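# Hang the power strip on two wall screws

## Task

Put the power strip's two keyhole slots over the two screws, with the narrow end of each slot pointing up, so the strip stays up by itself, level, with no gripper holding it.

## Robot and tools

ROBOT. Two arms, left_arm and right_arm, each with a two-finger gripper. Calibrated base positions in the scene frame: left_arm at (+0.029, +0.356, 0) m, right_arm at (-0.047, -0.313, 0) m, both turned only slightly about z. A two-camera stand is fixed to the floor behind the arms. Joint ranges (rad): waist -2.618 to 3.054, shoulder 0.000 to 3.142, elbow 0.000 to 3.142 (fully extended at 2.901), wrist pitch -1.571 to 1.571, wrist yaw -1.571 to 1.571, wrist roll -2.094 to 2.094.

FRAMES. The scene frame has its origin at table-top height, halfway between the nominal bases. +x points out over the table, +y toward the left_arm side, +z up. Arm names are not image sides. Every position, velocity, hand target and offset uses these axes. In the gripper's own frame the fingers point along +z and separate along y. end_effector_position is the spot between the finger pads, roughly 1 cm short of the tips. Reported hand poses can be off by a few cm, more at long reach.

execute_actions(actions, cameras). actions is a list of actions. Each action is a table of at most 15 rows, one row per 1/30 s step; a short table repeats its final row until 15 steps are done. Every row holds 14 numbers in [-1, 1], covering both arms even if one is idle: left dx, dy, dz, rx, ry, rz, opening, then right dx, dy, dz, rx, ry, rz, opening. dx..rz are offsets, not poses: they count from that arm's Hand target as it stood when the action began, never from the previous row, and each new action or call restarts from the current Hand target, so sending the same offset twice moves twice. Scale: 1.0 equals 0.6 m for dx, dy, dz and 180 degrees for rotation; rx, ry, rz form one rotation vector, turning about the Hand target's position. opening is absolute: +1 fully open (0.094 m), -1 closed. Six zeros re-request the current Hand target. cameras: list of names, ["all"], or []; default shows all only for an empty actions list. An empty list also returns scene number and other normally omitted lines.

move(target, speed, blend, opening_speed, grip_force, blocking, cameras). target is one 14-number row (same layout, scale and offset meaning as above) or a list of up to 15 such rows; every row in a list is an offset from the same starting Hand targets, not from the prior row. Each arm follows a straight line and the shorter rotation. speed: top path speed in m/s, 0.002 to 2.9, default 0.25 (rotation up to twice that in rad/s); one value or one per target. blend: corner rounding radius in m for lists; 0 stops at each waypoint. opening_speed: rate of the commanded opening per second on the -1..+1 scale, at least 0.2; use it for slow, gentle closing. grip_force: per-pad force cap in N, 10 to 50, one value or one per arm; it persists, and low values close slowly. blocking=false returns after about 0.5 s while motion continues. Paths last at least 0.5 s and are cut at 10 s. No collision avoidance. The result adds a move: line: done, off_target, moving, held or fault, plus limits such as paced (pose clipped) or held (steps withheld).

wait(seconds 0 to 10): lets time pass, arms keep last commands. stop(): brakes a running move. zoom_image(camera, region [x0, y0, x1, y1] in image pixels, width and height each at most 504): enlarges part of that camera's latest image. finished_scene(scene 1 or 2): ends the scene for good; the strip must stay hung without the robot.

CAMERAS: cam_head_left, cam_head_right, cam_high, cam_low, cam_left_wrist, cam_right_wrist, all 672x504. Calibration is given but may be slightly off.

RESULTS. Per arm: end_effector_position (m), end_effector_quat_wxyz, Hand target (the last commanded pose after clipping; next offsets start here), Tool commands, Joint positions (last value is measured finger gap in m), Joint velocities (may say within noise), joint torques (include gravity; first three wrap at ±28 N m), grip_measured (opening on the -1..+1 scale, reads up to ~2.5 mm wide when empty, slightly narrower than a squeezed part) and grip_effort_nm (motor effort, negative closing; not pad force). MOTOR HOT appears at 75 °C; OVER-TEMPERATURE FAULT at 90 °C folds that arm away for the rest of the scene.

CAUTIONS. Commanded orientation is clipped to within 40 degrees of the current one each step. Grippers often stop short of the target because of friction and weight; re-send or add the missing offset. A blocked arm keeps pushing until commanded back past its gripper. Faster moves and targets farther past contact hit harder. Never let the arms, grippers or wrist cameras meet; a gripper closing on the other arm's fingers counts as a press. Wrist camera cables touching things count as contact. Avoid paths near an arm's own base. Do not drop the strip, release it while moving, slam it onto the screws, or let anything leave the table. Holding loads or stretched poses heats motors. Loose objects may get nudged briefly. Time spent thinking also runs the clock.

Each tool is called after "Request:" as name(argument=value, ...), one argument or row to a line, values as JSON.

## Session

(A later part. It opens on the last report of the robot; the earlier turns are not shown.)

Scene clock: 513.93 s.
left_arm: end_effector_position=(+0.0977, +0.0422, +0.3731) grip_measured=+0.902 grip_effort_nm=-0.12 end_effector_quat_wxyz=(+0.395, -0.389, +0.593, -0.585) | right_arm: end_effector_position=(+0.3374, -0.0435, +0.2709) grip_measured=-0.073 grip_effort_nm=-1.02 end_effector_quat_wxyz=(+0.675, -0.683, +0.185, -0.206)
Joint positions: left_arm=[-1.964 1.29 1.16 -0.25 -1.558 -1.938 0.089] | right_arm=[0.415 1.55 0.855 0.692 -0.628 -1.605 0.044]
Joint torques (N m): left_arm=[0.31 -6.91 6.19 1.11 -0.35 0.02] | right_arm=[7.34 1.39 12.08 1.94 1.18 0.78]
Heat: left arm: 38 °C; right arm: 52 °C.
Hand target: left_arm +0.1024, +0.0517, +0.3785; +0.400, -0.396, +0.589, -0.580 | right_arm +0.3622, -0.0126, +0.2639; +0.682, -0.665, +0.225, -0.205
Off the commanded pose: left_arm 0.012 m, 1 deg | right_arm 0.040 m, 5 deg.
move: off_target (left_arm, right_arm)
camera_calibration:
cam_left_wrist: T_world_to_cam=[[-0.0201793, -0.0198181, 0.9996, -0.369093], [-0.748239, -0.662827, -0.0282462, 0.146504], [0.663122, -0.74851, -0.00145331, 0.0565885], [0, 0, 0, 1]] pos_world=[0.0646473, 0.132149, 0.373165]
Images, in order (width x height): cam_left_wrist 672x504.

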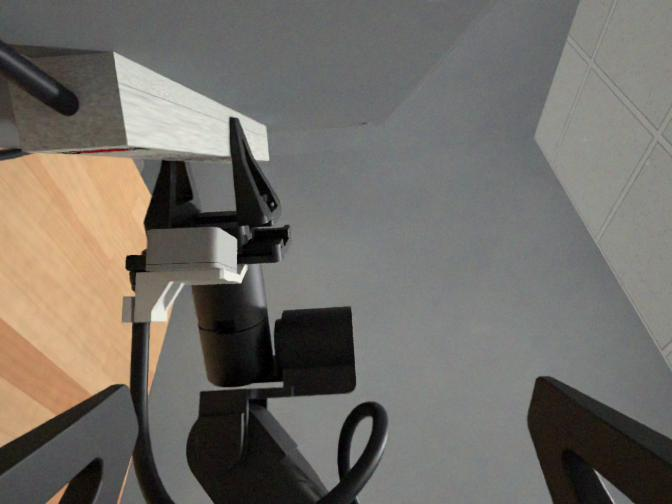

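Request:
move(
  target=[
    [0,0,0,0,0,0,0.9,-0.018,-0.022,-0.02,0,0,-0.005,-0.35],
    [0,0,0,0,0,0,0.9,-0.02,-0.024,-0.075,-0.012,0.01,-0.005,-0.35],
  ],
  speed=0.05,
  cameras=["cam_left_wrist"],
)

Request:
zoom_image(
  camera="cam_left_wrist",
  region=[0, 40, 320, 280],
)

Scene clock: 525.40 s.
left_arm: end_effector_position=(+0.0977, +0.0422, +0.3731) grip_measured=+0.902 grip_effort_nm=-0.12 end_effector_quat_wxyz=(+0.395, -0.389, +0.593, -0.585) | right_arm: end_effector_position=(+0.3357, -0.0462, +0.2683) grip_measured=-0.074 grip_effort_nm=-1.03 end_effector_quat_wxyz=(+0.705, -0.645, +0.178, -0.234)
Joint positions: left_arm=[-1.964 1.29 1.16 -0.25 -1.558 -1.938 0.089] | right_arm=[0.425 1.602 0.765 0.962 -0.587 -1.553 0.044]
Joint torques (N m): left_arm=[0.35 -6.93 6.16 1.1 -0.34 0.03] | right_arm=[4.97 -1.65 6.69 0.36 0.94 -0.07]
Heat: left arm: 38 °C; right arm: 53 °C.
Hand target: left_arm +0.1024, +0.0517, +0.3785; +0.400, -0.396, +0.589, -0.580 | right_arm +0.3502, -0.0269, +0.2189; +0.665, -0.679, +0.237, -0.204
Off the commanded pose: left_arm 0.012 m, 1 deg | right_arm 0.055 m, 10 deg.
move: off_target (left_arm, right_arm)
camera_calibration:
cam_left_wrist: T_world_to_cam=[[-0.0201793, -0.0198181, 0.9996, -0.369093], [-0.748239, -0.662827, -0.0282462, 0.146504], [0.663122, -0.74851, -0.00145331, 0.0565885], [0, 0, 0, 1]] pos_world=[0.0646473, 0.132149, 0.373165]
Images, in order (width x height): cam_left_wrist 672x504.

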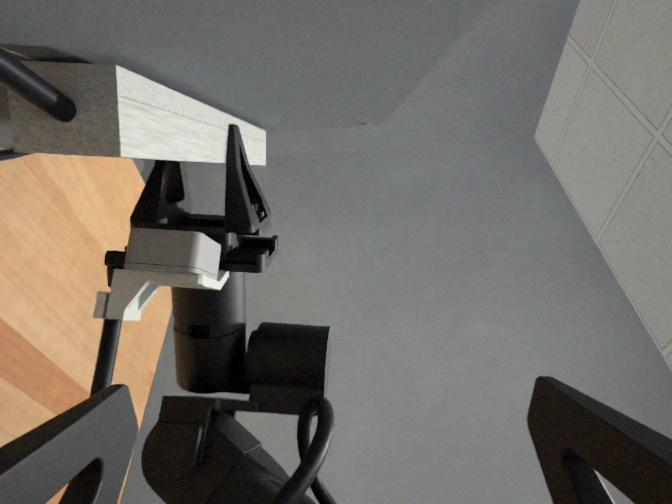

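Scaled by 1.575.

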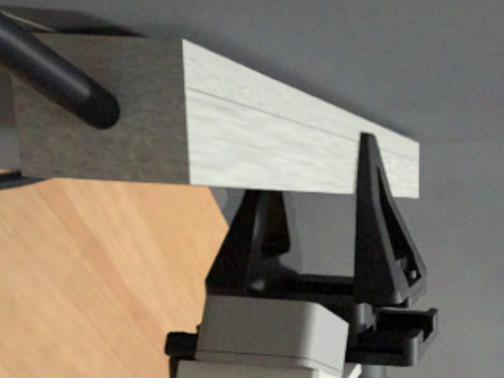

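Request:
move(
  target=[0,0,0,0,0,0,0.9,-0.026,0.021,0.01,0,0,-0.003,-0.35],
  speed=0.05,
  cameras=["cam_left_wrist"],
)

Request:
zoom_image(
  camera="cam_left_wrist",
  region=[0, 40, 320, 280],
)

Scene clock: 533.10 s.
left_arm: end_effector_position=(+0.0977, +0.0422, +0.3731) grip_measured=+0.902 grip_effort_nm=-0.12 end_effector_quat_wxyz=(+0.395, -0.389, +0.593, -0.585) | right_arm: end_effector_position=(+0.3356, -0.0453, +0.2687) grip_measured=-0.074 grip_effort_nm=-1.03 end_effector_quat_wxyz=(+0.697, -0.634, +0.211, -0.260)
Joint positions: left_arm=[-1.964 1.29 1.16 -0.25 -1.558 -1.938 0.089] | right_arm=[0.473 1.573 0.736 0.958 -0.449 -1.553 0.044]
Joint torques (N m): left_arm=[0.36 -6.98 6.15 1.1 -0.34 0.03] | right_arm=[6.58 -2.51 7.32 0.32 0.3 -0.06]
Heat: left arm: 38 °C; right arm: 51 °C.
Hand target: left_arm +0.1024, +0.0517, +0.3785; +0.400, -0.396, +0.589, -0.580 | right_arm +0.3346, -0.0144, +0.2249; +0.663, -0.678, +0.241, -0.207
Off the commanded pose: left_arm 0.012 m, 1 deg | right_arm 0.054 m, 9 deg.
move: off_target (left_arm, right_arm)
camera_calibration:
cam_left_wrist: T_world_to_cam=[[-0.0201793, -0.0198181, 0.9996, -0.369093], [-0.748239, -0.662827, -0.0282462, 0.146504], [0.663122, -0.74851, -0.00145331, 0.0565885], [0, 0, 0, 1]] pos_world=[0.0646473, 0.132149, 0.373165]
Images, in order (width x height): cam_left_wrist 672x504.

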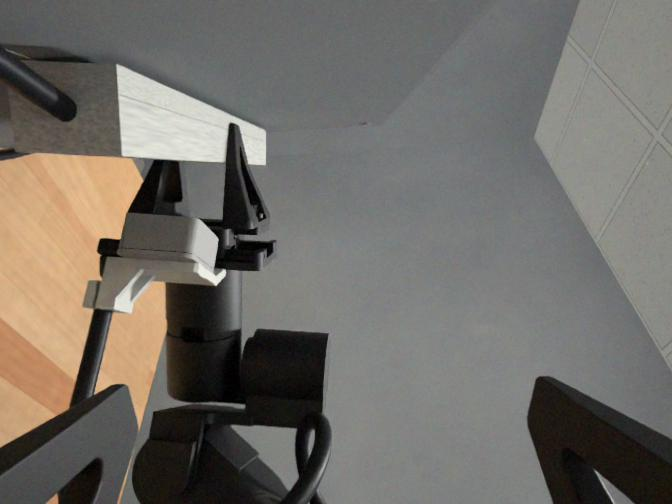

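Scaled by 1.575.

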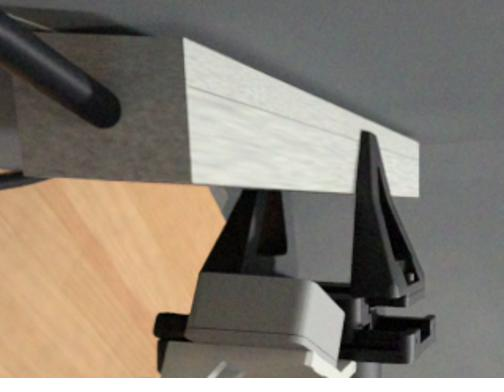

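Request:
move(
  target=[0,0,0,0,0,0,0.9,0.06,-0.045,0,0,0,0.0,-0.35],
  speed=0.05,
  cameras=["cam_left_wrist"],
)

Request:
zoom_image(
  camera="cam_left_wrist",
  region=[0, 40, 320, 280],
)

Scene clock: 539.70 s.
left_arm: end_effector_position=(+0.0977, +0.0422, +0.3731) grip_measured=+0.902 grip_effort_nm=-0.12 end_effector_quat_wxyz=(+0.395, -0.389, +0.593, -0.585) | right_arm: end_effector_position=(+0.3365, -0.0469, +0.2674) grip_measured=-0.074 grip_effort_nm=-1.03 end_effector_quat_wxyz=(+0.711, -0.642, +0.170, -0.231)
Joint positions: left_arm=[-1.964 1.29 1.16 -0.25 -1.558 -1.938 0.089] | right_arm=[0.415 1.624 0.764 1.005 -0.611 -1.543 0.044]
Joint torques (N m): left_arm=[0.32 -6.93 6.17 1.11 -0.35 0.03] | right_arm=[0.01 -1.28 10.52 -0.09 0.67 -0.11]
Heat: left arm: 38 °C; right arm: 50 °C.
Hand target: left_arm +0.1024, +0.0517, +0.3785; +0.400, -0.396, +0.589, -0.580 | right_arm +0.3706, -0.0414, +0.2248; +0.663, -0.678, +0.241, -0.207
Off the commanded pose: left_arm 0.012 m, 1 deg | right_arm 0.055 m, 11 deg.
move: off_target (left_arm, right_arm)
camera_calibration:
cam_left_wrist: T_world_to_cam=[[-0.0201793, -0.0198181, 0.9996, -0.369093], [-0.748239, -0.662827, -0.0282462, 0.146504], [0.663122, -0.74851, -0.00145331, 0.0565885], [0, 0, 0, 1]] pos_world=[0.0646473, 0.132149, 0.373165]
Images, in order (width x height): cam_left_wrist 672x504.

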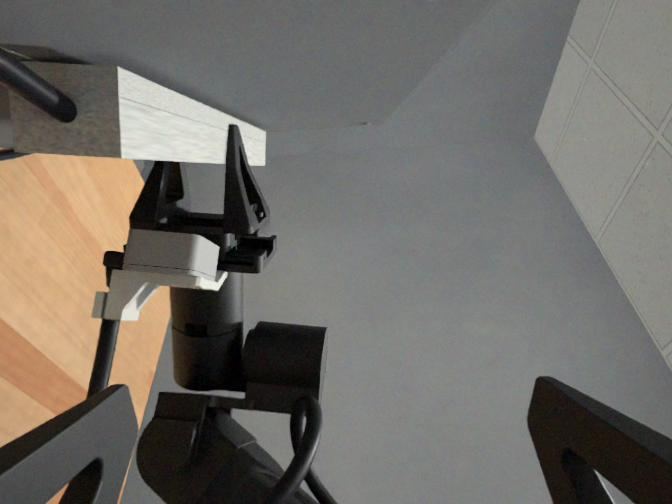

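Scaled by 1.575.

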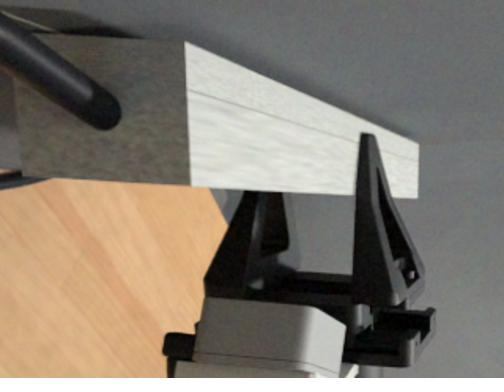

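Request:
move(
  target=[0,0,0,0,0,0,0.9,-0.052,-0.02,0,0,0,0.0,-0.35],
  speed=0.05,
  cameras=["cam_left_wrist"],
)

Request:
zoom_image(
  camera="cam_left_wrist",
  region=[0, 40, 320, 280],
)

Scene clock: 544.03 s.
left_arm: end_effector_position=(+0.0977, +0.0422, +0.3731) grip_measured=+0.902 grip_effort_nm=-0.12 end_effector_quat_wxyz=(+0.395, -0.389, +0.593, -0.585) | right_arm: end_effector_position=(+0.3370, -0.0510, +0.2660) grip_measured=-0.074 grip_effort_nm=-1.02 end_effector_quat_wxyz=(+0.704, -0.642, +0.194, -0.234)
Joint positions: left_arm=[-1.964 1.29 1.16 -0.25 -1.558 -1.938 0.089] | right_arm=[0.42 1.592 0.751 0.959 -0.567 -1.535 0.044]
Joint torques (N m): left_arm=[0.32 -6.97 6.19 1.11 -0.34 0.04] | right_arm=[0.14 -6.16 4.08 0.35 0.22 -0.19]
Heat: left arm: 38 °C; right arm: 49 °C.
Hand target: left_arm +0.1024, +0.0517, +0.3785; +0.400, -0.396, +0.589, -0.580 | right_arm +0.3395, -0.0534, +0.2249; +0.663, -0.678, +0.241, -0.207
Off the commanded pose: left_arm 0.012 m, 1 deg | right_arm 0.041 m, 9 deg.
move: off_target (left_arm, right_arm)
camera_calibration:
cam_left_wrist: T_world_to_cam=[[-0.0201793, -0.0198181, 0.9996, -0.369093], [-0.748239, -0.662827, -0.0282462, 0.146504], [0.663122, -0.74851, -0.00145331, 0.0565885], [0, 0, 0, 1]] pos_world=[0.0646473, 0.132149, 0.373165]
Images, in order (width x height): cam_left_wrist 672x504.

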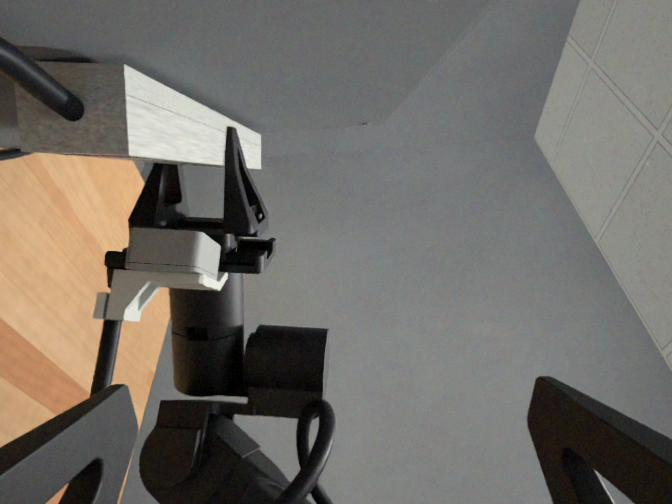

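Scaled by 1.575.

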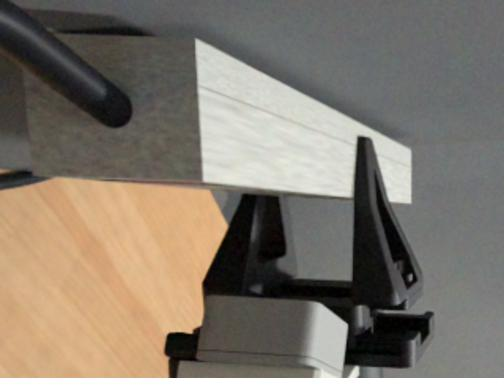

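Request:
move(
  target=[
    [0,0,0,0,0,0,0.9,0.0,0.0,0.05,-0.018,-0.021,0.0,-0.35],
    [0,0,0,0,0,0,0.9,0.025,0.03,0.055,-0.018,-0.021,0.012,-0.35],
  ],
  speed=0.05,
  cameras=["cam_left_wrist"],
)

Request:
zoom_image(
  camera="cam_left_wrist",
  region=[0, 40, 320, 280],
)

Scene clock: 551.10 s.
left_arm: end_effector_position=(+0.0977, +0.0422, +0.3731) grip_measured=+0.902 grip_effort_nm=-0.12 end_effector_quat_wxyz=(+0.395, -0.389, +0.593, -0.585) | right_arm: end_effector_position=(+0.3375, -0.0463, +0.2706) grip_measured=-0.074 grip_effort_nm=-1.02 end_effector_quat_wxyz=(+0.675, -0.678, +0.185, -0.225)
Joint positions: left_arm=[-1.964 1.29 1.16 -0.25 -1.558 -1.938 0.089] | right_arm=[0.42 1.543 0.83 0.727 -0.596 -1.62 0.044]
Joint torques (N m): left_arm=[0.32 -6.97 6.15 1.1 -0.33 0.02] | right_arm=[1.57 -1.92 11.74 0.83 0.41 -0.28]
Heat: left arm: 38 °C; right arm: 48 °C.
Hand target: left_arm +0.1024, +0.0517, +0.3785; +0.400, -0.396, +0.589, -0.580 | right_arm +0.3544, -0.0354, +0.2579; +0.655, -0.693, +0.200, -0.223
Off the commanded pose: left_arm 0.012 m, 1 deg | right_arm 0.024 m, 3 deg.
move: off_target (left_arm, right_arm)
camera_calibration:
cam_left_wrist: T_world_to_cam=[[-0.0201793, -0.0198181, 0.9996, -0.369093], [-0.748239, -0.662827, -0.0282462, 0.146504], [0.663122, -0.74851, -0.00145331, 0.0565885], [0, 0, 0, 1]] pos_world=[0.0646473, 0.132149, 0.373165]
Images, in order (width x height): cam_left_wrist 672x504.

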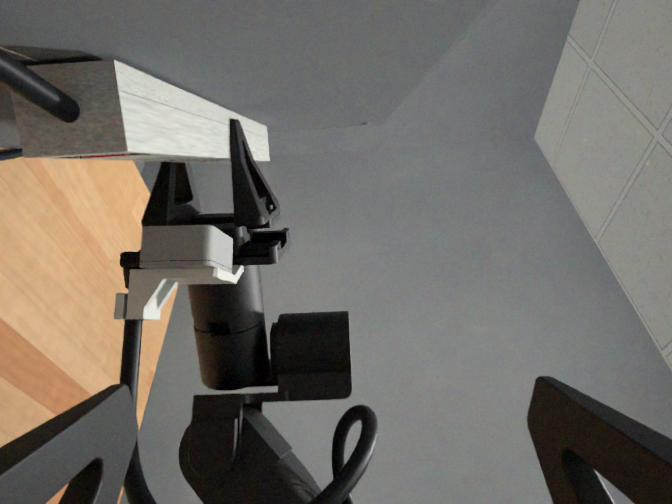

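Scaled by 1.575.

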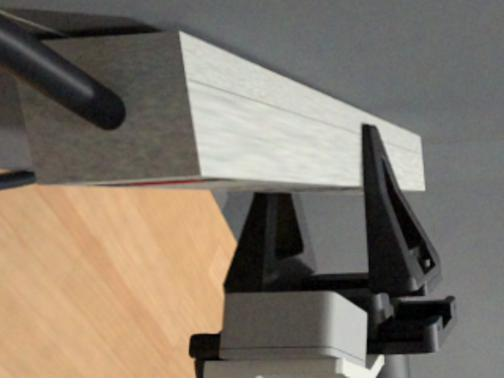

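Request:
move(
  target=[
    [0,0,0,0,0,0,0.9,0.018,0.022,0.02,0,0,0.0,-0.35],
    [0,0,0,0,0,0,0.9,0.018,0.022,-0.03,0,0,0.0,-0.35],
  ],
  speed=0.05,
  cameras=["cam_left_wrist"],
)

Request:
zoom_image(
  camera="cam_left_wrist",
  region=[0, 40, 320, 280],
)

Scene clock: 563.17 s.
left_arm: end_effector_position=(+0.0977, +0.0422, +0.3731) grip_measured=+0.902 grip_effort_nm=-0.12 end_effector_quat_wxyz=(+0.395, -0.389, +0.593, -0.585) | right_arm: end_effector_position=(+0.3387, -0.0450, +0.2695) grip_measured=-0.074 grip_effort_nm=-1.02 end_effector_quat_wxyz=(+0.678, -0.684, +0.169, -0.210)
Joint positions: left_arm=[-1.964 1.29 1.16 -0.25 -1.558 -1.938 0.089] | right_arm=[0.401 1.568 0.854 0.723 -0.661 -1.624 0.044]
Joint torques (N m): left_arm=[0.35 -6.94 6.23 1.1 -0.36 0.02] | right_arm=[5.45 1.44 9.57 1.43 1.16 -0.27]
Heat: left arm: 38 °C; right arm: 48 °C.
Hand target: left_arm +0.1024, +0.0517, +0.3785; +0.400, -0.396, +0.589, -0.580 | right_arm +0.3652, -0.0222, +0.2399; +0.655, -0.693, +0.200, -0.223
Off the commanded pose: left_arm 0.012 m, 1 deg | right_arm 0.046 m, 5 deg.
move: off_target (left_arm, right_arm)
camera_calibration:
cam_left_wrist: T_world_to_cam=[[-0.0201793, -0.0198181, 0.9996, -0.369093], [-0.748239, -0.662827, -0.0282462, 0.146504], [0.663122, -0.74851, -0.00145331, 0.0565885], [0, 0, 0, 1]] pos_world=[0.0646473, 0.132149, 0.373165]
Images, in order (width x height): cam_left_wrist 672x504.

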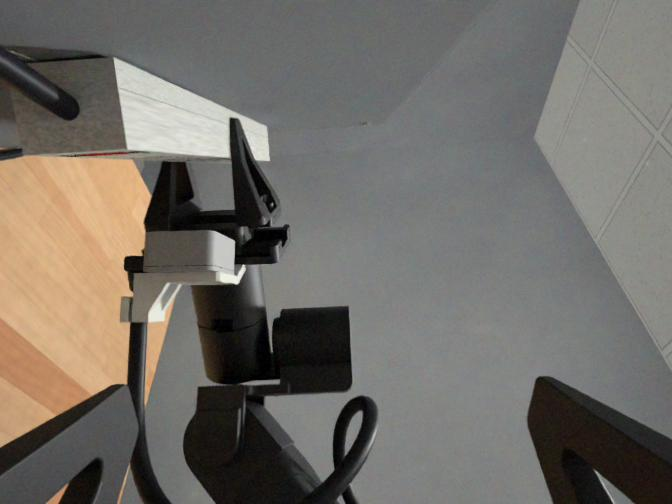

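Scaled by 1.575.

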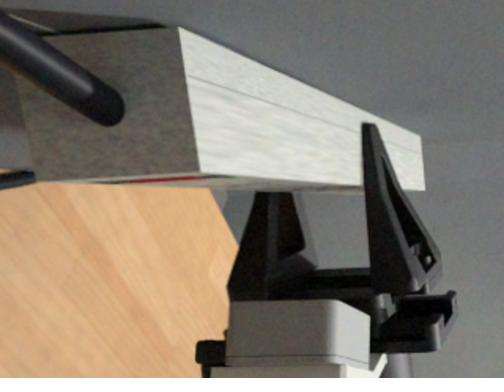

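Request:
move(
  target=[
    [0,0,0,0,0,0,0.9,-0.09,-0.08,0.09,0.03,-0.02,-0.01,-0.35],
    [0,0,0,0,0,0,0.9,-0.096,-0.076,0.062,0.05,-0.0376,-0.0175,-0.35],
  ],
  speed=0.08,
  blend=[0.01,0],
  cameras=["cam_left_wrist","cam_head_right"],
)

Request:
zoom_image(
  camera="cam_left_wrist",
  region=[0, 40, 320, 280],
)

Request:
zoom_image(
  camera="cam_head_right",
  region=[210, 200, 370, 360],
)

Scene clock: 596.23 s.
left_arm: end_effector_position=(+0.0977, +0.0422, +0.3731) grip_measured=+0.902 grip_effort_nm=-0.12 end_effector_quat_wxyz=(+0.395, -0.389, +0.593, -0.585) | right_arm: end_effector_position=(+0.3114, -0.0701, +0.2532) grip_measured=-0.074 grip_effort_nm=-1.02 end_effector_quat_wxyz=(+0.681, -0.652, +0.207, -0.261)
Joint positions: left_arm=[-1.964 1.29 1.16 -0.25 -1.558 -1.938 0.089] | right_arm=[0.424 1.455 0.606 0.923 -0.505 -1.594 0.044]
Joint torques (N m): left_arm=[0.36 -6.95 6.15 1.1 -0.35 0.03] | right_arm=[1.01 -5.55 6.65 2.29 0.05 0.6]
Heat: left arm: 38 °C; right arm: 51 °C.
Hand target: left_arm +0.1024, +0.0517, +0.3785; +0.400, -0.396, +0.589, -0.580 | right_arm +0.3076, -0.0678, +0.2771; +0.712, -0.620, +0.197, -0.265
Off the commanded pose: left_arm 0.012 m, 1 deg | right_arm 0.024 m, 5 deg.
move: off_target (left_arm, right_arm)
camera_calibration:
cam_left_wrist: T_world_to_cam=[[-0.0201793, -0.0198181, 0.9996, -0.369093], [-0.748239, -0.662827, -0.0282462, 0.146504], [0.663122, -0.74851, -0.00145331, 0.0565885], [0, 0, 0, 1]] pos_world=[0.0646473, 0.132149, 0.373165]
Images, in order (width x height): cam_head_right 672x504, cam_left_wrist 672x504.

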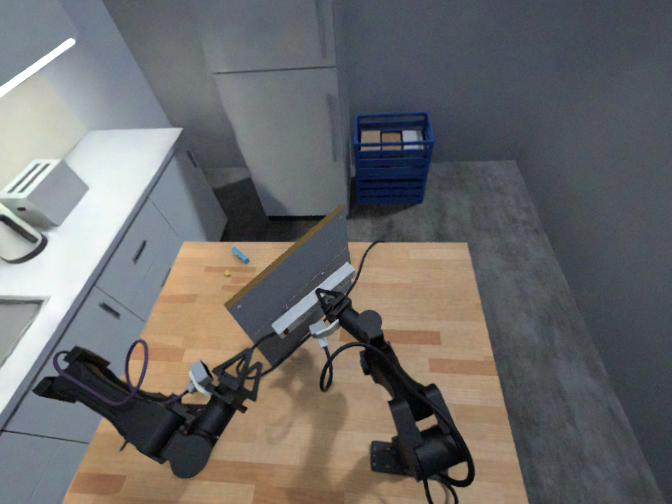

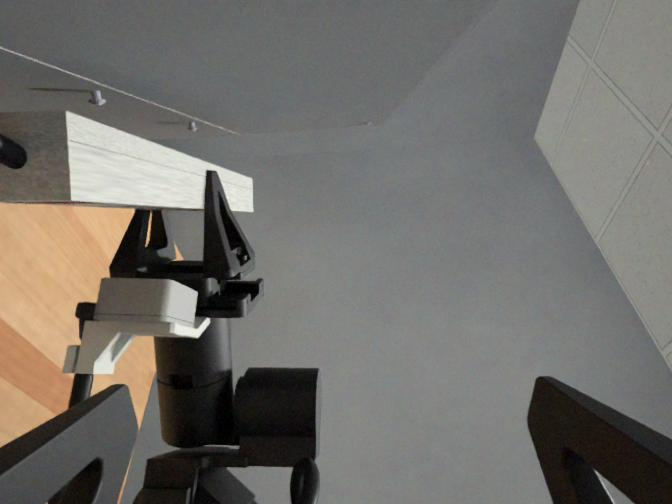

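Scaled by 1.575.

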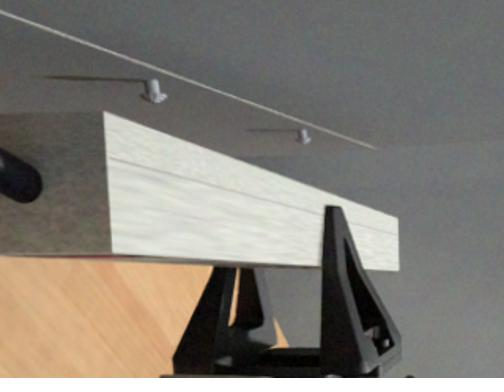

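Scaled by 3.150.

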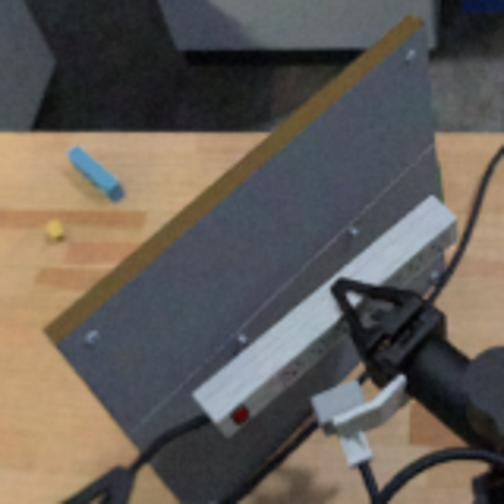

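Request:
move(
  target=[0,0,0,0,0,0,0.9,0.006,0.006,0.002,0.011,0.013,0.028,-0.35],
  speed=0.08,
  cameras=["cam_left_wrist"],
)

Request:
zoom_image(
  camera="cam_left_wrist",
  region=[0, 40, 320, 280],
)

Scene clock: 608.57 s.
left_arm: end_effector_position=(+0.0977, +0.0422, +0.3731) grip_measured=+0.902 grip_effort_nm=-0.12 end_effector_quat_wxyz=(+0.395, -0.389, +0.593, -0.585) | right_arm: end_effector_position=(+0.3097, -0.0675, +0.2410) grip_measured=-0.074 grip_effort_nm=-1.03 end_effector_quat_wxyz=(+0.693, -0.656, +0.214, -0.210)
Joint positions: left_arm=[-1.964 1.29 1.16 -0.25 -1.558 -1.938 0.089] | right_arm=[0.399 1.502 0.606 0.954 -0.595 -1.518 0.044]
Joint torques (N m): left_arm=[0.35 -6.93 6.19 1.09 -0.34 0.03] | right_arm=[-0.13 -5.42 9.66 2.23 -0.2 0.65]
Heat: left arm: 38 °C; right arm: 55 °C.
Hand target: left_arm +0.1024, +0.0517, +0.3785; +0.400, -0.396, +0.589, -0.580 | right_arm +0.3112, -0.0641, +0.2783; +0.729, -0.621, +0.188, -0.218
Off the commanded pose: left_arm 0.012 m, 1 deg | right_arm 0.037 m, 7 deg.
move: off_target (left_arm, right_arm)
camera_calibration:
cam_left_wrist: T_world_to_cam=[[-0.0201793, -0.0198181, 0.9996, -0.369093], [-0.748239, -0.662827, -0.0282462, 0.146504], [0.663122, -0.74851, -0.00145331, 0.0565885], [0, 0, 0, 1]] pos_world=[0.0646473, 0.132149, 0.373165]
Images, in order (width x height): cam_left_wrist 672x504.

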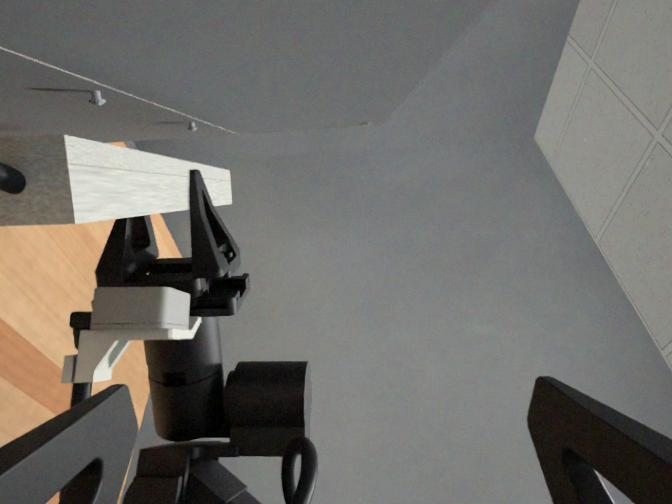

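Scaled by 1.575.

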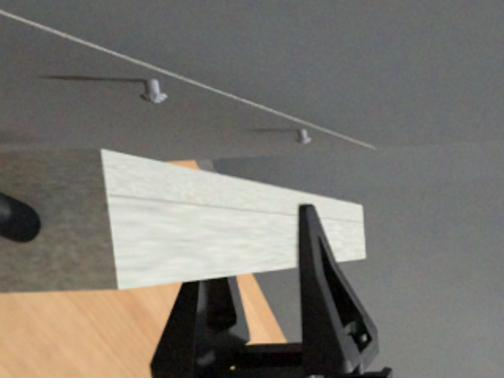

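Request:
move(
  target=[0,0,0,0,0,0,0.9,0.004,0.005,0.026,-0.003,-0.0035,0.011,-0.35],
  speed=0.08,
  cameras=["cam_left_wrist"],
)

Request:
zoom_image(
  camera="cam_left_wrist",
  region=[0, 40, 320, 280],
)

Scene clock: 614.87 s.
left_arm: end_effector_position=(+0.0977, +0.0422, +0.3731) grip_measured=+0.902 grip_effort_nm=-0.12 end_effector_quat_wxyz=(+0.395, -0.389, +0.593, -0.585) | right_arm: end_effector_position=(+0.3113, -0.0647, +0.2495) grip_measured=-0.074 grip_effort_nm=-1.03 end_effector_quat_wxyz=(+0.696, -0.660, +0.201, -0.199)
Joint positions: left_arm=[-1.964 1.29 1.16 -0.25 -1.558 -1.938 0.089] | right_arm=[0.387 1.502 0.647 0.914 -0.642 -1.518 0.044]
Joint torques (N m): left_arm=[0.35 -6.94 6.16 1.1 -0.33 0.01] | right_arm=[-0.29 -6.67 11.19 1.93 -0.25 0.56]
Heat: left arm: 38 °C; right arm: 55 °C.
Hand target: left_arm +0.1024, +0.0517, +0.3785; +0.400, -0.396, +0.589, -0.580 | right_arm +0.3135, -0.0611, +0.2939; +0.731, -0.626, +0.172, -0.209
Off the commanded pose: left_arm 0.012 m, 1 deg | right_arm 0.045 m, 7 deg.
move: off_target (left_arm, right_arm)
camera_calibration:
cam_left_wrist: T_world_to_cam=[[-0.0201793, -0.0198181, 0.9996, -0.369093], [-0.748239, -0.662827, -0.0282462, 0.146504], [0.663122, -0.74851, -0.00145331, 0.0565885], [0, 0, 0, 1]] pos_world=[0.0646473, 0.132149, 0.373165]
Images, in order (width x height): cam_left_wrist 672x504.

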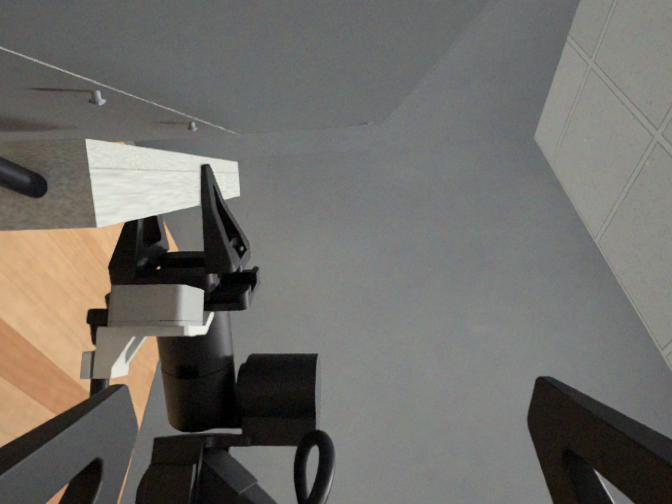

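Scaled by 1.575.

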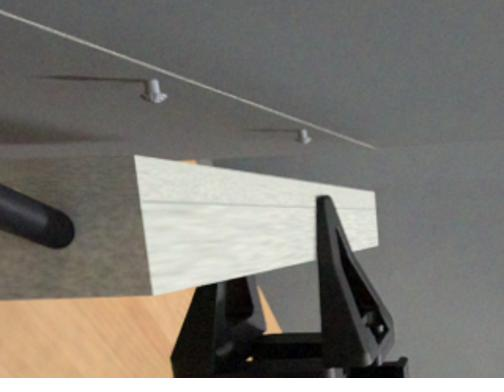

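Request:
move(
  target=[0,0,0,0,0,0,0.9,0.03,0.036,0.02,0,0,0,-0.35],
  speed=0.06,
  cameras=["cam_left_wrist","cam_head_right"],
)

Request:
zoom_image(
  camera="cam_left_wrist",
  region=[0, 40, 320, 280],
)

Request:
zoom_image(
  camera="cam_head_right",
  region=[210, 200, 370, 360],
)

Scene clock: 621.60 s.
left_arm: end_effector_position=(+0.0977, +0.0422, +0.3731) grip_measured=+0.902 grip_effort_nm=-0.12 end_effector_quat_wxyz=(+0.395, -0.389, +0.593, -0.585) | right_arm: end_effector_position=(+0.3269, -0.0469, +0.2647) grip_measured=-0.074 grip_effort_nm=-1.02 end_effector_quat_wxyz=(+0.700, -0.659, +0.195, -0.197)
Joint positions: left_arm=[-1.964 1.29 1.16 -0.25 -1.558 -1.938 0.089] | right_arm=[0.419 1.555 0.76 0.865 -0.622 -1.518 0.044]
Joint torques (N m): left_arm=[0.32 -6.95 6.16 1.1 -0.34 0.03] | right_arm=[0.9 -6.32 11.92 1.9 0.01 0.52]
Heat: left arm: 38 °C; right arm: 54 °C.
Hand target: left_arm +0.1024, +0.0517, +0.3785; +0.400, -0.396, +0.589, -0.580 | right_arm +0.3316, -0.0396, +0.3060; +0.731, -0.626, +0.172, -0.209
Off the commanded pose: left_arm 0.012 m, 1 deg | right_arm 0.042 m, 6 deg.
move: off_target (left_arm, right_arm)
camera_calibration:
cam_left_wrist: T_world_to_cam=[[-0.0201793, -0.0198181, 0.9996, -0.369093], [-0.748239, -0.662827, -0.0282462, 0.146504], [0.663122, -0.74851, -0.00145331, 0.0565885], [0, 0, 0, 1]] pos_world=[0.0646473, 0.132149, 0.373165]
Images, in order (width x height): cam_head_right 672x504, cam_left_wrist 672x504.

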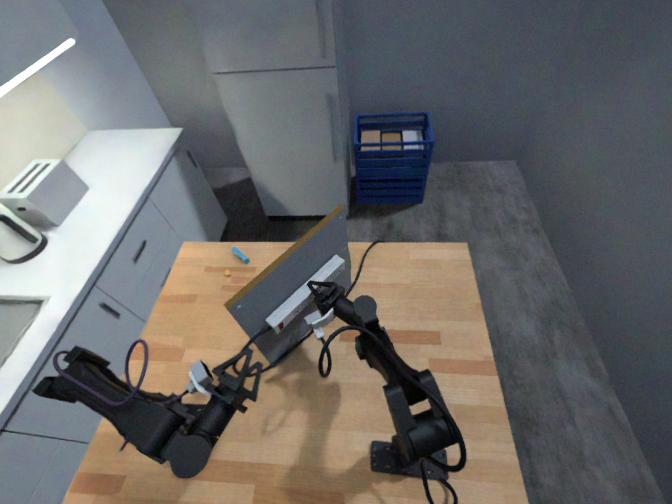

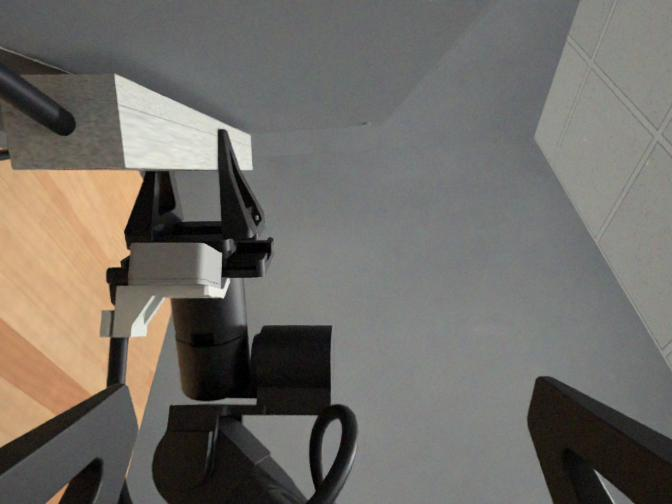

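Scaled by 1.575.

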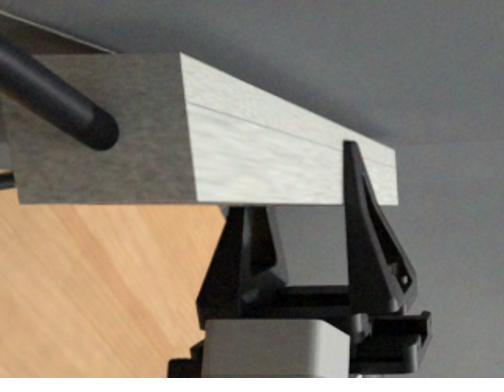

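Scaled by 3.150.

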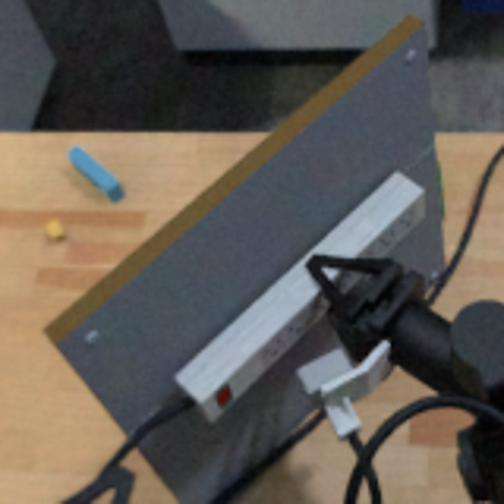

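Request:
move(
  target=[0,0,0,0,0,0,0.9,-0.012,-0.014,-0.03,0,0,0,-0.35],
  speed=0.06,
  cameras=["cam_left_wrist","cam_head_right"],
)

Request:
zoom_image(
  camera="cam_left_wrist",
  region=[0, 40, 320, 280],
)

Request:
zoom_image(
  camera="cam_head_right",
  region=[210, 200, 370, 360],
)

Scene clock: 627.97 s.
left_arm: end_effector_position=(+0.0977, +0.0422, +0.3731) grip_measured=+0.902 grip_effort_nm=-0.11 end_effector_quat_wxyz=(+0.395, -0.389, +0.593, -0.585) | right_arm: end_effector_position=(+0.3279, -0.0481, +0.2649) grip_measured=-0.074 grip_effort_nm=-1.03 end_effector_quat_wxyz=(+0.704, -0.654, +0.190, -0.204)
Joint positions: left_arm=[-1.964 1.29 1.16 -0.25 -1.558 -1.938 0.089] | right_arm=[0.416 1.568 0.752 0.906 -0.622 -1.518 0.044]
Joint torques (N m): left_arm=[0.36 -6.94 6.17 1.12 -0.35 0.04] | right_arm=[0.05 -6.42 6.94 2.25 -0.1 0.49]
Heat: left arm: 38 °C; right arm: 53 °C.
Hand target: left_arm +0.1024, +0.0517, +0.3785; +0.400, -0.396, +0.589, -0.580 | right_arm +0.3244, -0.0480, +0.2879; +0.731, -0.626, +0.173, -0.209
Off the commanded pose: left_arm 0.012 m, 1 deg | right_arm 0.023 m, 5 deg.
move: off_target (left_arm, right_arm)
camera_calibration:
cam_left_wrist: T_world_to_cam=[[-0.0201793, -0.0198181, 0.9996, -0.369093], [-0.748239, -0.662827, -0.0282462, 0.146504], [0.663122, -0.74851, -0.00145331, 0.0565885], [0, 0, 0, 1]] pos_world=[0.0646473, 0.132149, 0.373165]
Images, in order (width x height): cam_head_right 672x504, cam_left_wrist 672x504.

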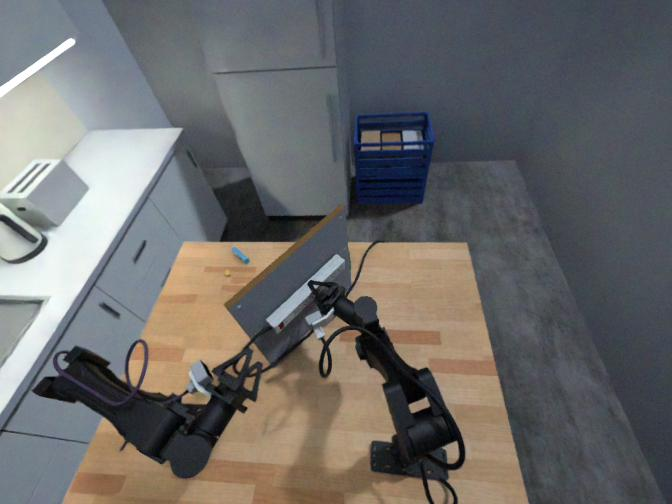

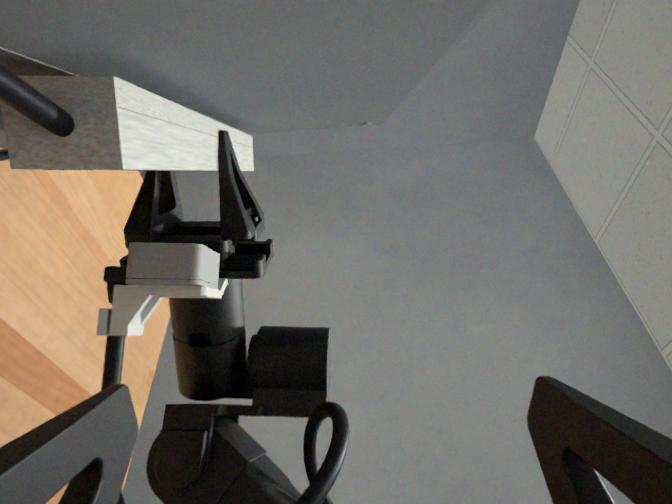

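Scaled by 1.575.

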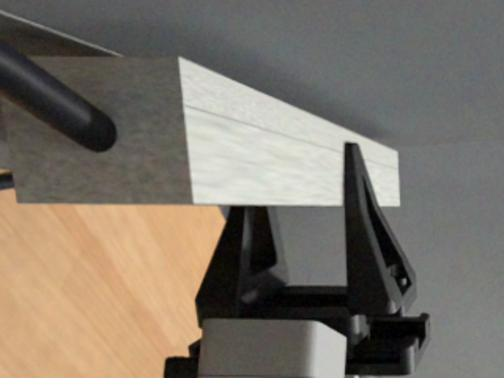

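Scaled by 3.150.

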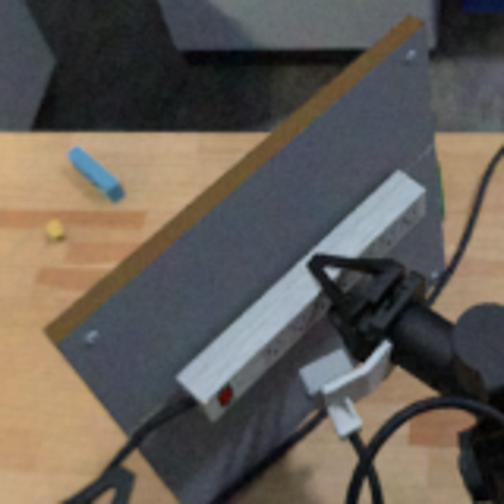

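Request:
move(
  target=[0,0,0,0,0,0,0.9,-0.006,-0.028,-0.03,0,0,0,-0.35],
  speed=0.06,
  cameras=["cam_left_wrist"],
)

Request:
zoom_image(
  camera="cam_left_wrist",
  region=[0, 40, 320, 280],
)

Scene clock: 635.40 s.
left_arm: end_effector_position=(+0.0977, +0.0422, +0.3731) grip_measured=+0.902 grip_effort_nm=-0.12 end_effector_quat_wxyz=(+0.395, -0.389, +0.593, -0.585) | right_arm: end_effector_position=(+0.3252, -0.0650, +0.2505) grip_measured=-0.074 grip_effort_nm=-1.02 end_effector_quat_wxyz=(+0.706, -0.650, +0.186, -0.211)
Joint positions: left_arm=[-1.964 1.29 1.16 -0.25 -1.558 -1.938 0.089] | right_arm=[0.368 1.583 0.681 1.011 -0.665 -1.516 0.044]
Joint torques (N m): left_arm=[0.31 -6.94 6.19 1.1 -0.35 0.02] | right_arm=[-0.28 -6.22 6.41 2.04 -0.16 0.57]
Heat: left arm: 38 °C; right arm: 55 °C.
Hand target: left_arm +0.1024, +0.0517, +0.3785; +0.400, -0.396, +0.589, -0.580 | right_arm +0.3207, -0.0648, +0.2699; +0.731, -0.626, +0.172, -0.209
Off the commanded pose: left_arm 0.012 m, 1 deg | right_arm 0.020 m, 4 deg.
move: off_target (left_arm, right_arm)
camera_calibration:
cam_left_wrist: T_world_to_cam=[[-0.0201793, -0.0198181, 0.9996, -0.369093], [-0.748239, -0.662827, -0.0282462, 0.146504], [0.663122, -0.74851, -0.00145331, 0.0565885], [0, 0, 0, 1]] pos_world=[0.0646473, 0.132149, 0.373165]
Images, in order (width x height): cam_left_wrist 672x504.

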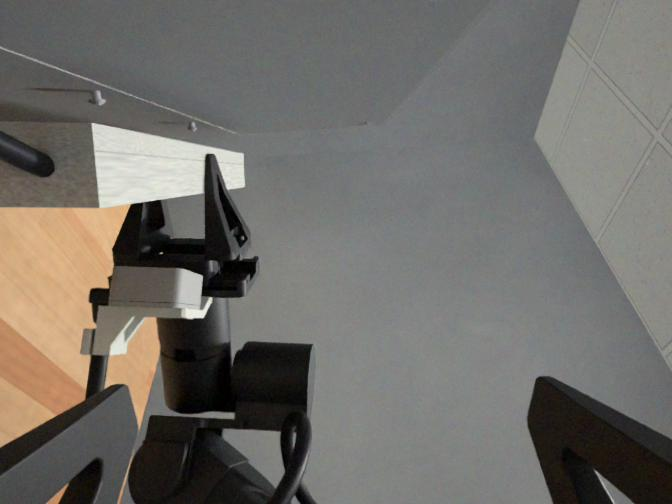

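Scaled by 1.575.

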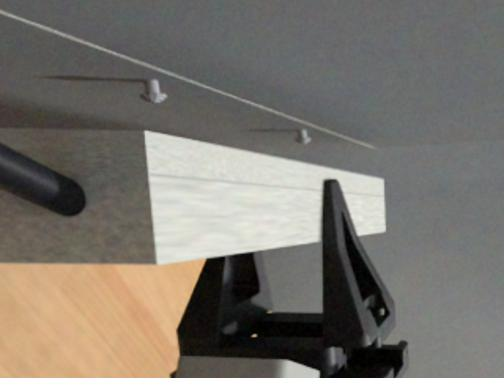

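Request:
move(
  target=[0,0,0,0,0,0,0.9,0.024,0.029,-0.004,-0.008,0.007,0,-0.35],
  speed=0.05,
  cameras=["cam_left_wrist"],
)

Request:
zoom_image(
  camera="cam_left_wrist",
  region=[0, 40, 320, 280],
)

Scene clock: 641.93 s.
left_arm: end_effector_position=(+0.0977, +0.0422, +0.3731) grip_measured=+0.902 grip_effort_nm=-0.12 end_effector_quat_wxyz=(+0.395, -0.389, +0.593, -0.585) | right_arm: end_effector_position=(+0.3289, -0.0540, +0.2297) grip_measured=-0.074 grip_effort_nm=-1.02 end_effector_quat_wxyz=(+0.692, -0.667, +0.203, -0.187)
Joint positions: left_arm=[-1.964 1.29 1.16 -0.25 -1.558 -1.938 0.089] | right_arm=[0.393 1.626 0.698 0.964 -0.652 -1.519 0.044]
Joint torques (N m): left_arm=[0.36 -6.98 6.16 1.09 -0.35 0.03] | right_arm=[0.84 -6.56 10.95 1.91 0.03 0.39]
Heat: left arm: 38 °C; right arm: 55 °C.
Hand target: left_arm +0.1024, +0.0517, +0.3785; +0.400, -0.396, +0.589, -0.580 | right_arm +0.3351, -0.0473, +0.2676; +0.721, -0.637, +0.178, -0.205
Off the commanded pose: left_arm 0.012 m, 1 deg | right_arm 0.039 m, 6 deg.
move: off_target (left_arm, right_arm)
camera_calibration:
cam_left_wrist: T_world_to_cam=[[-0.0201793, -0.0198181, 0.9996, -0.369093], [-0.748239, -0.662827, -0.0282462, 0.146504], [0.663122, -0.74851, -0.00145331, 0.0565885], [0, 0, 0, 1]] pos_world=[0.0646473, 0.132149, 0.373165]
Images, in order (width x height): cam_left_wrist 672x504.

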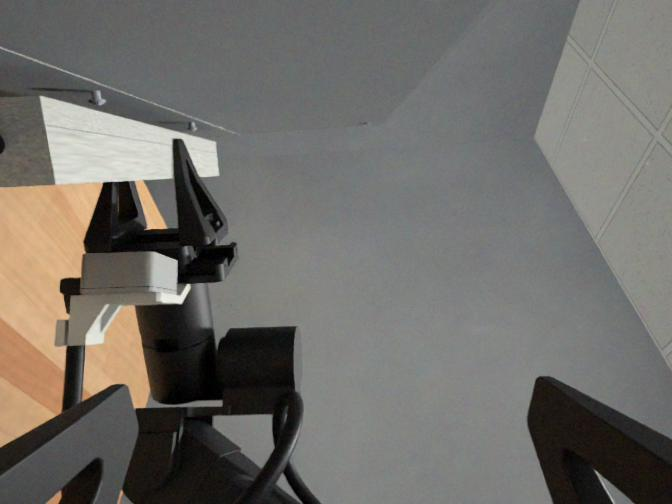

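Scaled by 1.575.

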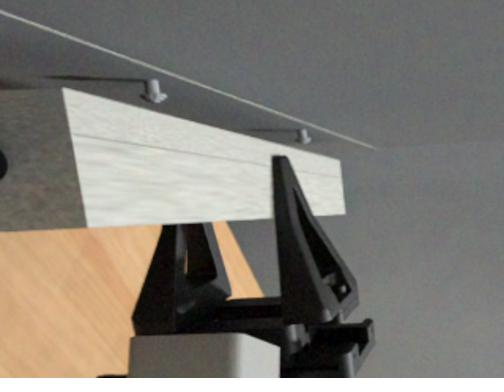

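Request:
move(
  target=[0,0,0,0,0,0,0.9,-0.004,-0.005,0.046,0,0,0,-0.35],
  speed=0.05,
  cameras=["cam_left_wrist"],
)

Request:
zoom_image(
  camera="cam_left_wrist",
  region=[0, 40, 320, 280],
)

Scene clock: 654.63 s.
left_arm: end_effector_position=(+0.0977, +0.0422, +0.3731) grip_measured=+0.902 grip_effort_nm=-0.12 end_effector_quat_wxyz=(+0.395, -0.389, +0.593, -0.585) | right_arm: end_effector_position=(+0.3322, -0.0528, +0.2355) grip_measured=-0.074 grip_effort_nm=-1.02 end_effector_quat_wxyz=(+0.682, -0.677, +0.216, -0.175)
Joint positions: left_arm=[-1.964 1.29 1.16 -0.25 -1.558 -1.938 0.089] | right_arm=[0.393 1.594 0.744 0.84 -0.651 -1.52 0.044]
Joint torques (N m): left_arm=[0.31 -6.95 6.17 1.11 -0.34 0.03] | right_arm=[0.1 -10.22 11.11 1.96 -0.07 0.42]
Heat: left arm: 38 °C; right arm: 54 °C.
Hand target: left_arm +0.1024, +0.0517, +0.3785; +0.400, -0.396, +0.589, -0.580 | right_arm +0.3328, -0.0503, +0.2951; +0.721, -0.637, +0.178, -0.205
Off the commanded pose: left_arm 0.012 m, 1 deg | right_arm 0.060 m, 8 deg.
move: off_target (left_arm, right_arm)
camera_calibration:
cam_left_wrist: T_world_to_cam=[[-0.0201793, -0.0198181, 0.9996, -0.369093], [-0.748239, -0.662827, -0.0282462, 0.146504], [0.663122, -0.74851, -0.00145331, 0.0565885], [0, 0, 0, 1]] pos_world=[0.0646473, 0.132149, 0.373165]
Images, in order (width x height): cam_left_wrist 672x504.

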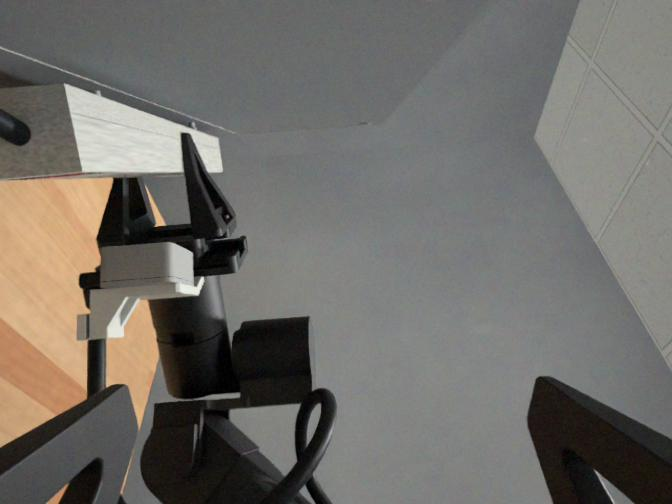

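Scaled by 1.575.

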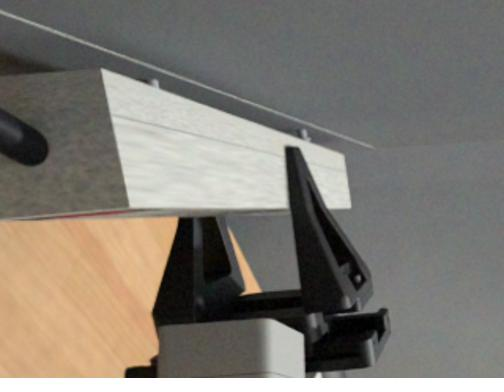

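Request:
move(
  target=[
    [0,0,0,0,0,0,0.9,-0.02,-0.024,0.012,0,0,0,-0.35],
    [0,0,0,0,0,0,0.9,-0.02,-0.024,-0.008,0,0,0,-0.35],
    [0,0,0,0,0,0,0.9,0.004,0.005,-0.012,0,0,0,-0.35],
  ],
  speed=0.05,
  cameras=["cam_left_wrist"],
)

Request:
zoom_image(
  camera="cam_left_wrist",
  region=[0, 40, 320, 280],
)

Scene clock: 662.37 s.
left_arm: end_effector_position=(+0.0977, +0.0422, +0.3731) grip_measured=+0.902 grip_effort_nm=-0.12 end_effector_quat_wxyz=(+0.395, -0.389, +0.593, -0.585) | right_arm: end_effector_position=(+0.3304, -0.0537, +0.2441) grip_measured=-0.074 grip_effort_nm=-1.02 end_effector_quat_wxyz=(+0.686, -0.672, +0.208, -0.183)
Joint positions: left_arm=[-1.964 1.29 1.16 -0.25 -1.558 -1.938 0.089] | right_arm=[0.393 1.577 0.744 0.846 -0.65 -1.524 0.044]
Joint torques (N m): left_arm=[0.34 -6.94 6.16 1.11 -0.34 0.03] | right_arm=[0.58 -6.57 10.8 2.19 -0.02 0.49]
Heat: left arm: 38 °C; right arm: 55 °C.
Hand target: left_arm +0.1024, +0.0517, +0.3785; +0.400, -0.396, +0.589, -0.580 | right_arm +0.3352, -0.0474, +0.2879; +0.721, -0.637, +0.178, -0.205
Off the commanded pose: left_arm 0.012 m, 1 deg | right_arm 0.044 m, 7 deg.
move: off_target (left_arm, right_arm)
camera_calibration:
cam_left_wrist: T_world_to_cam=[[-0.0201793, -0.0198181, 0.9996, -0.369093], [-0.748239, -0.662827, -0.0282462, 0.146504], [0.663122, -0.74851, -0.00145331, 0.0565885], [0, 0, 0, 1]] pos_world=[0.0646473, 0.132149, 0.373165]
Images, in order (width x height): cam_left_wrist 672x504.

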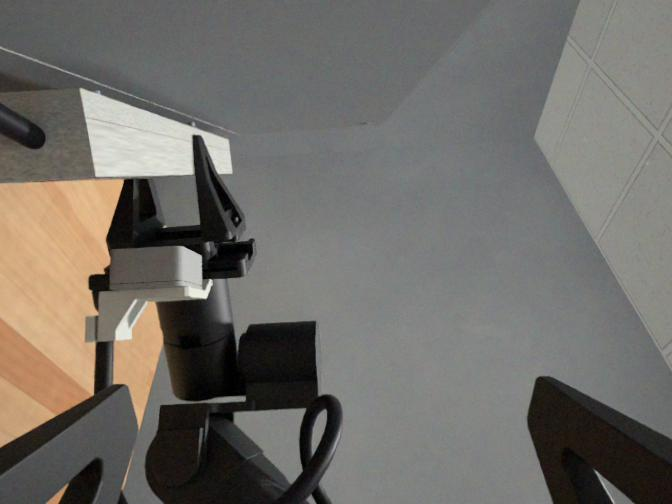

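Scaled by 1.575.

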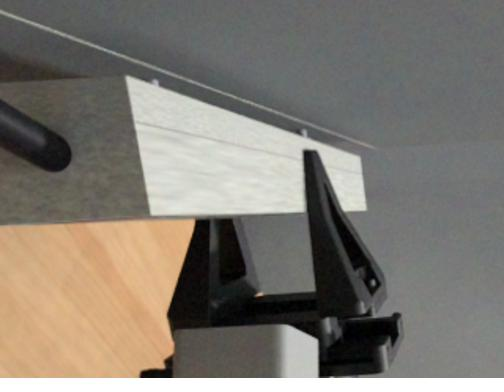

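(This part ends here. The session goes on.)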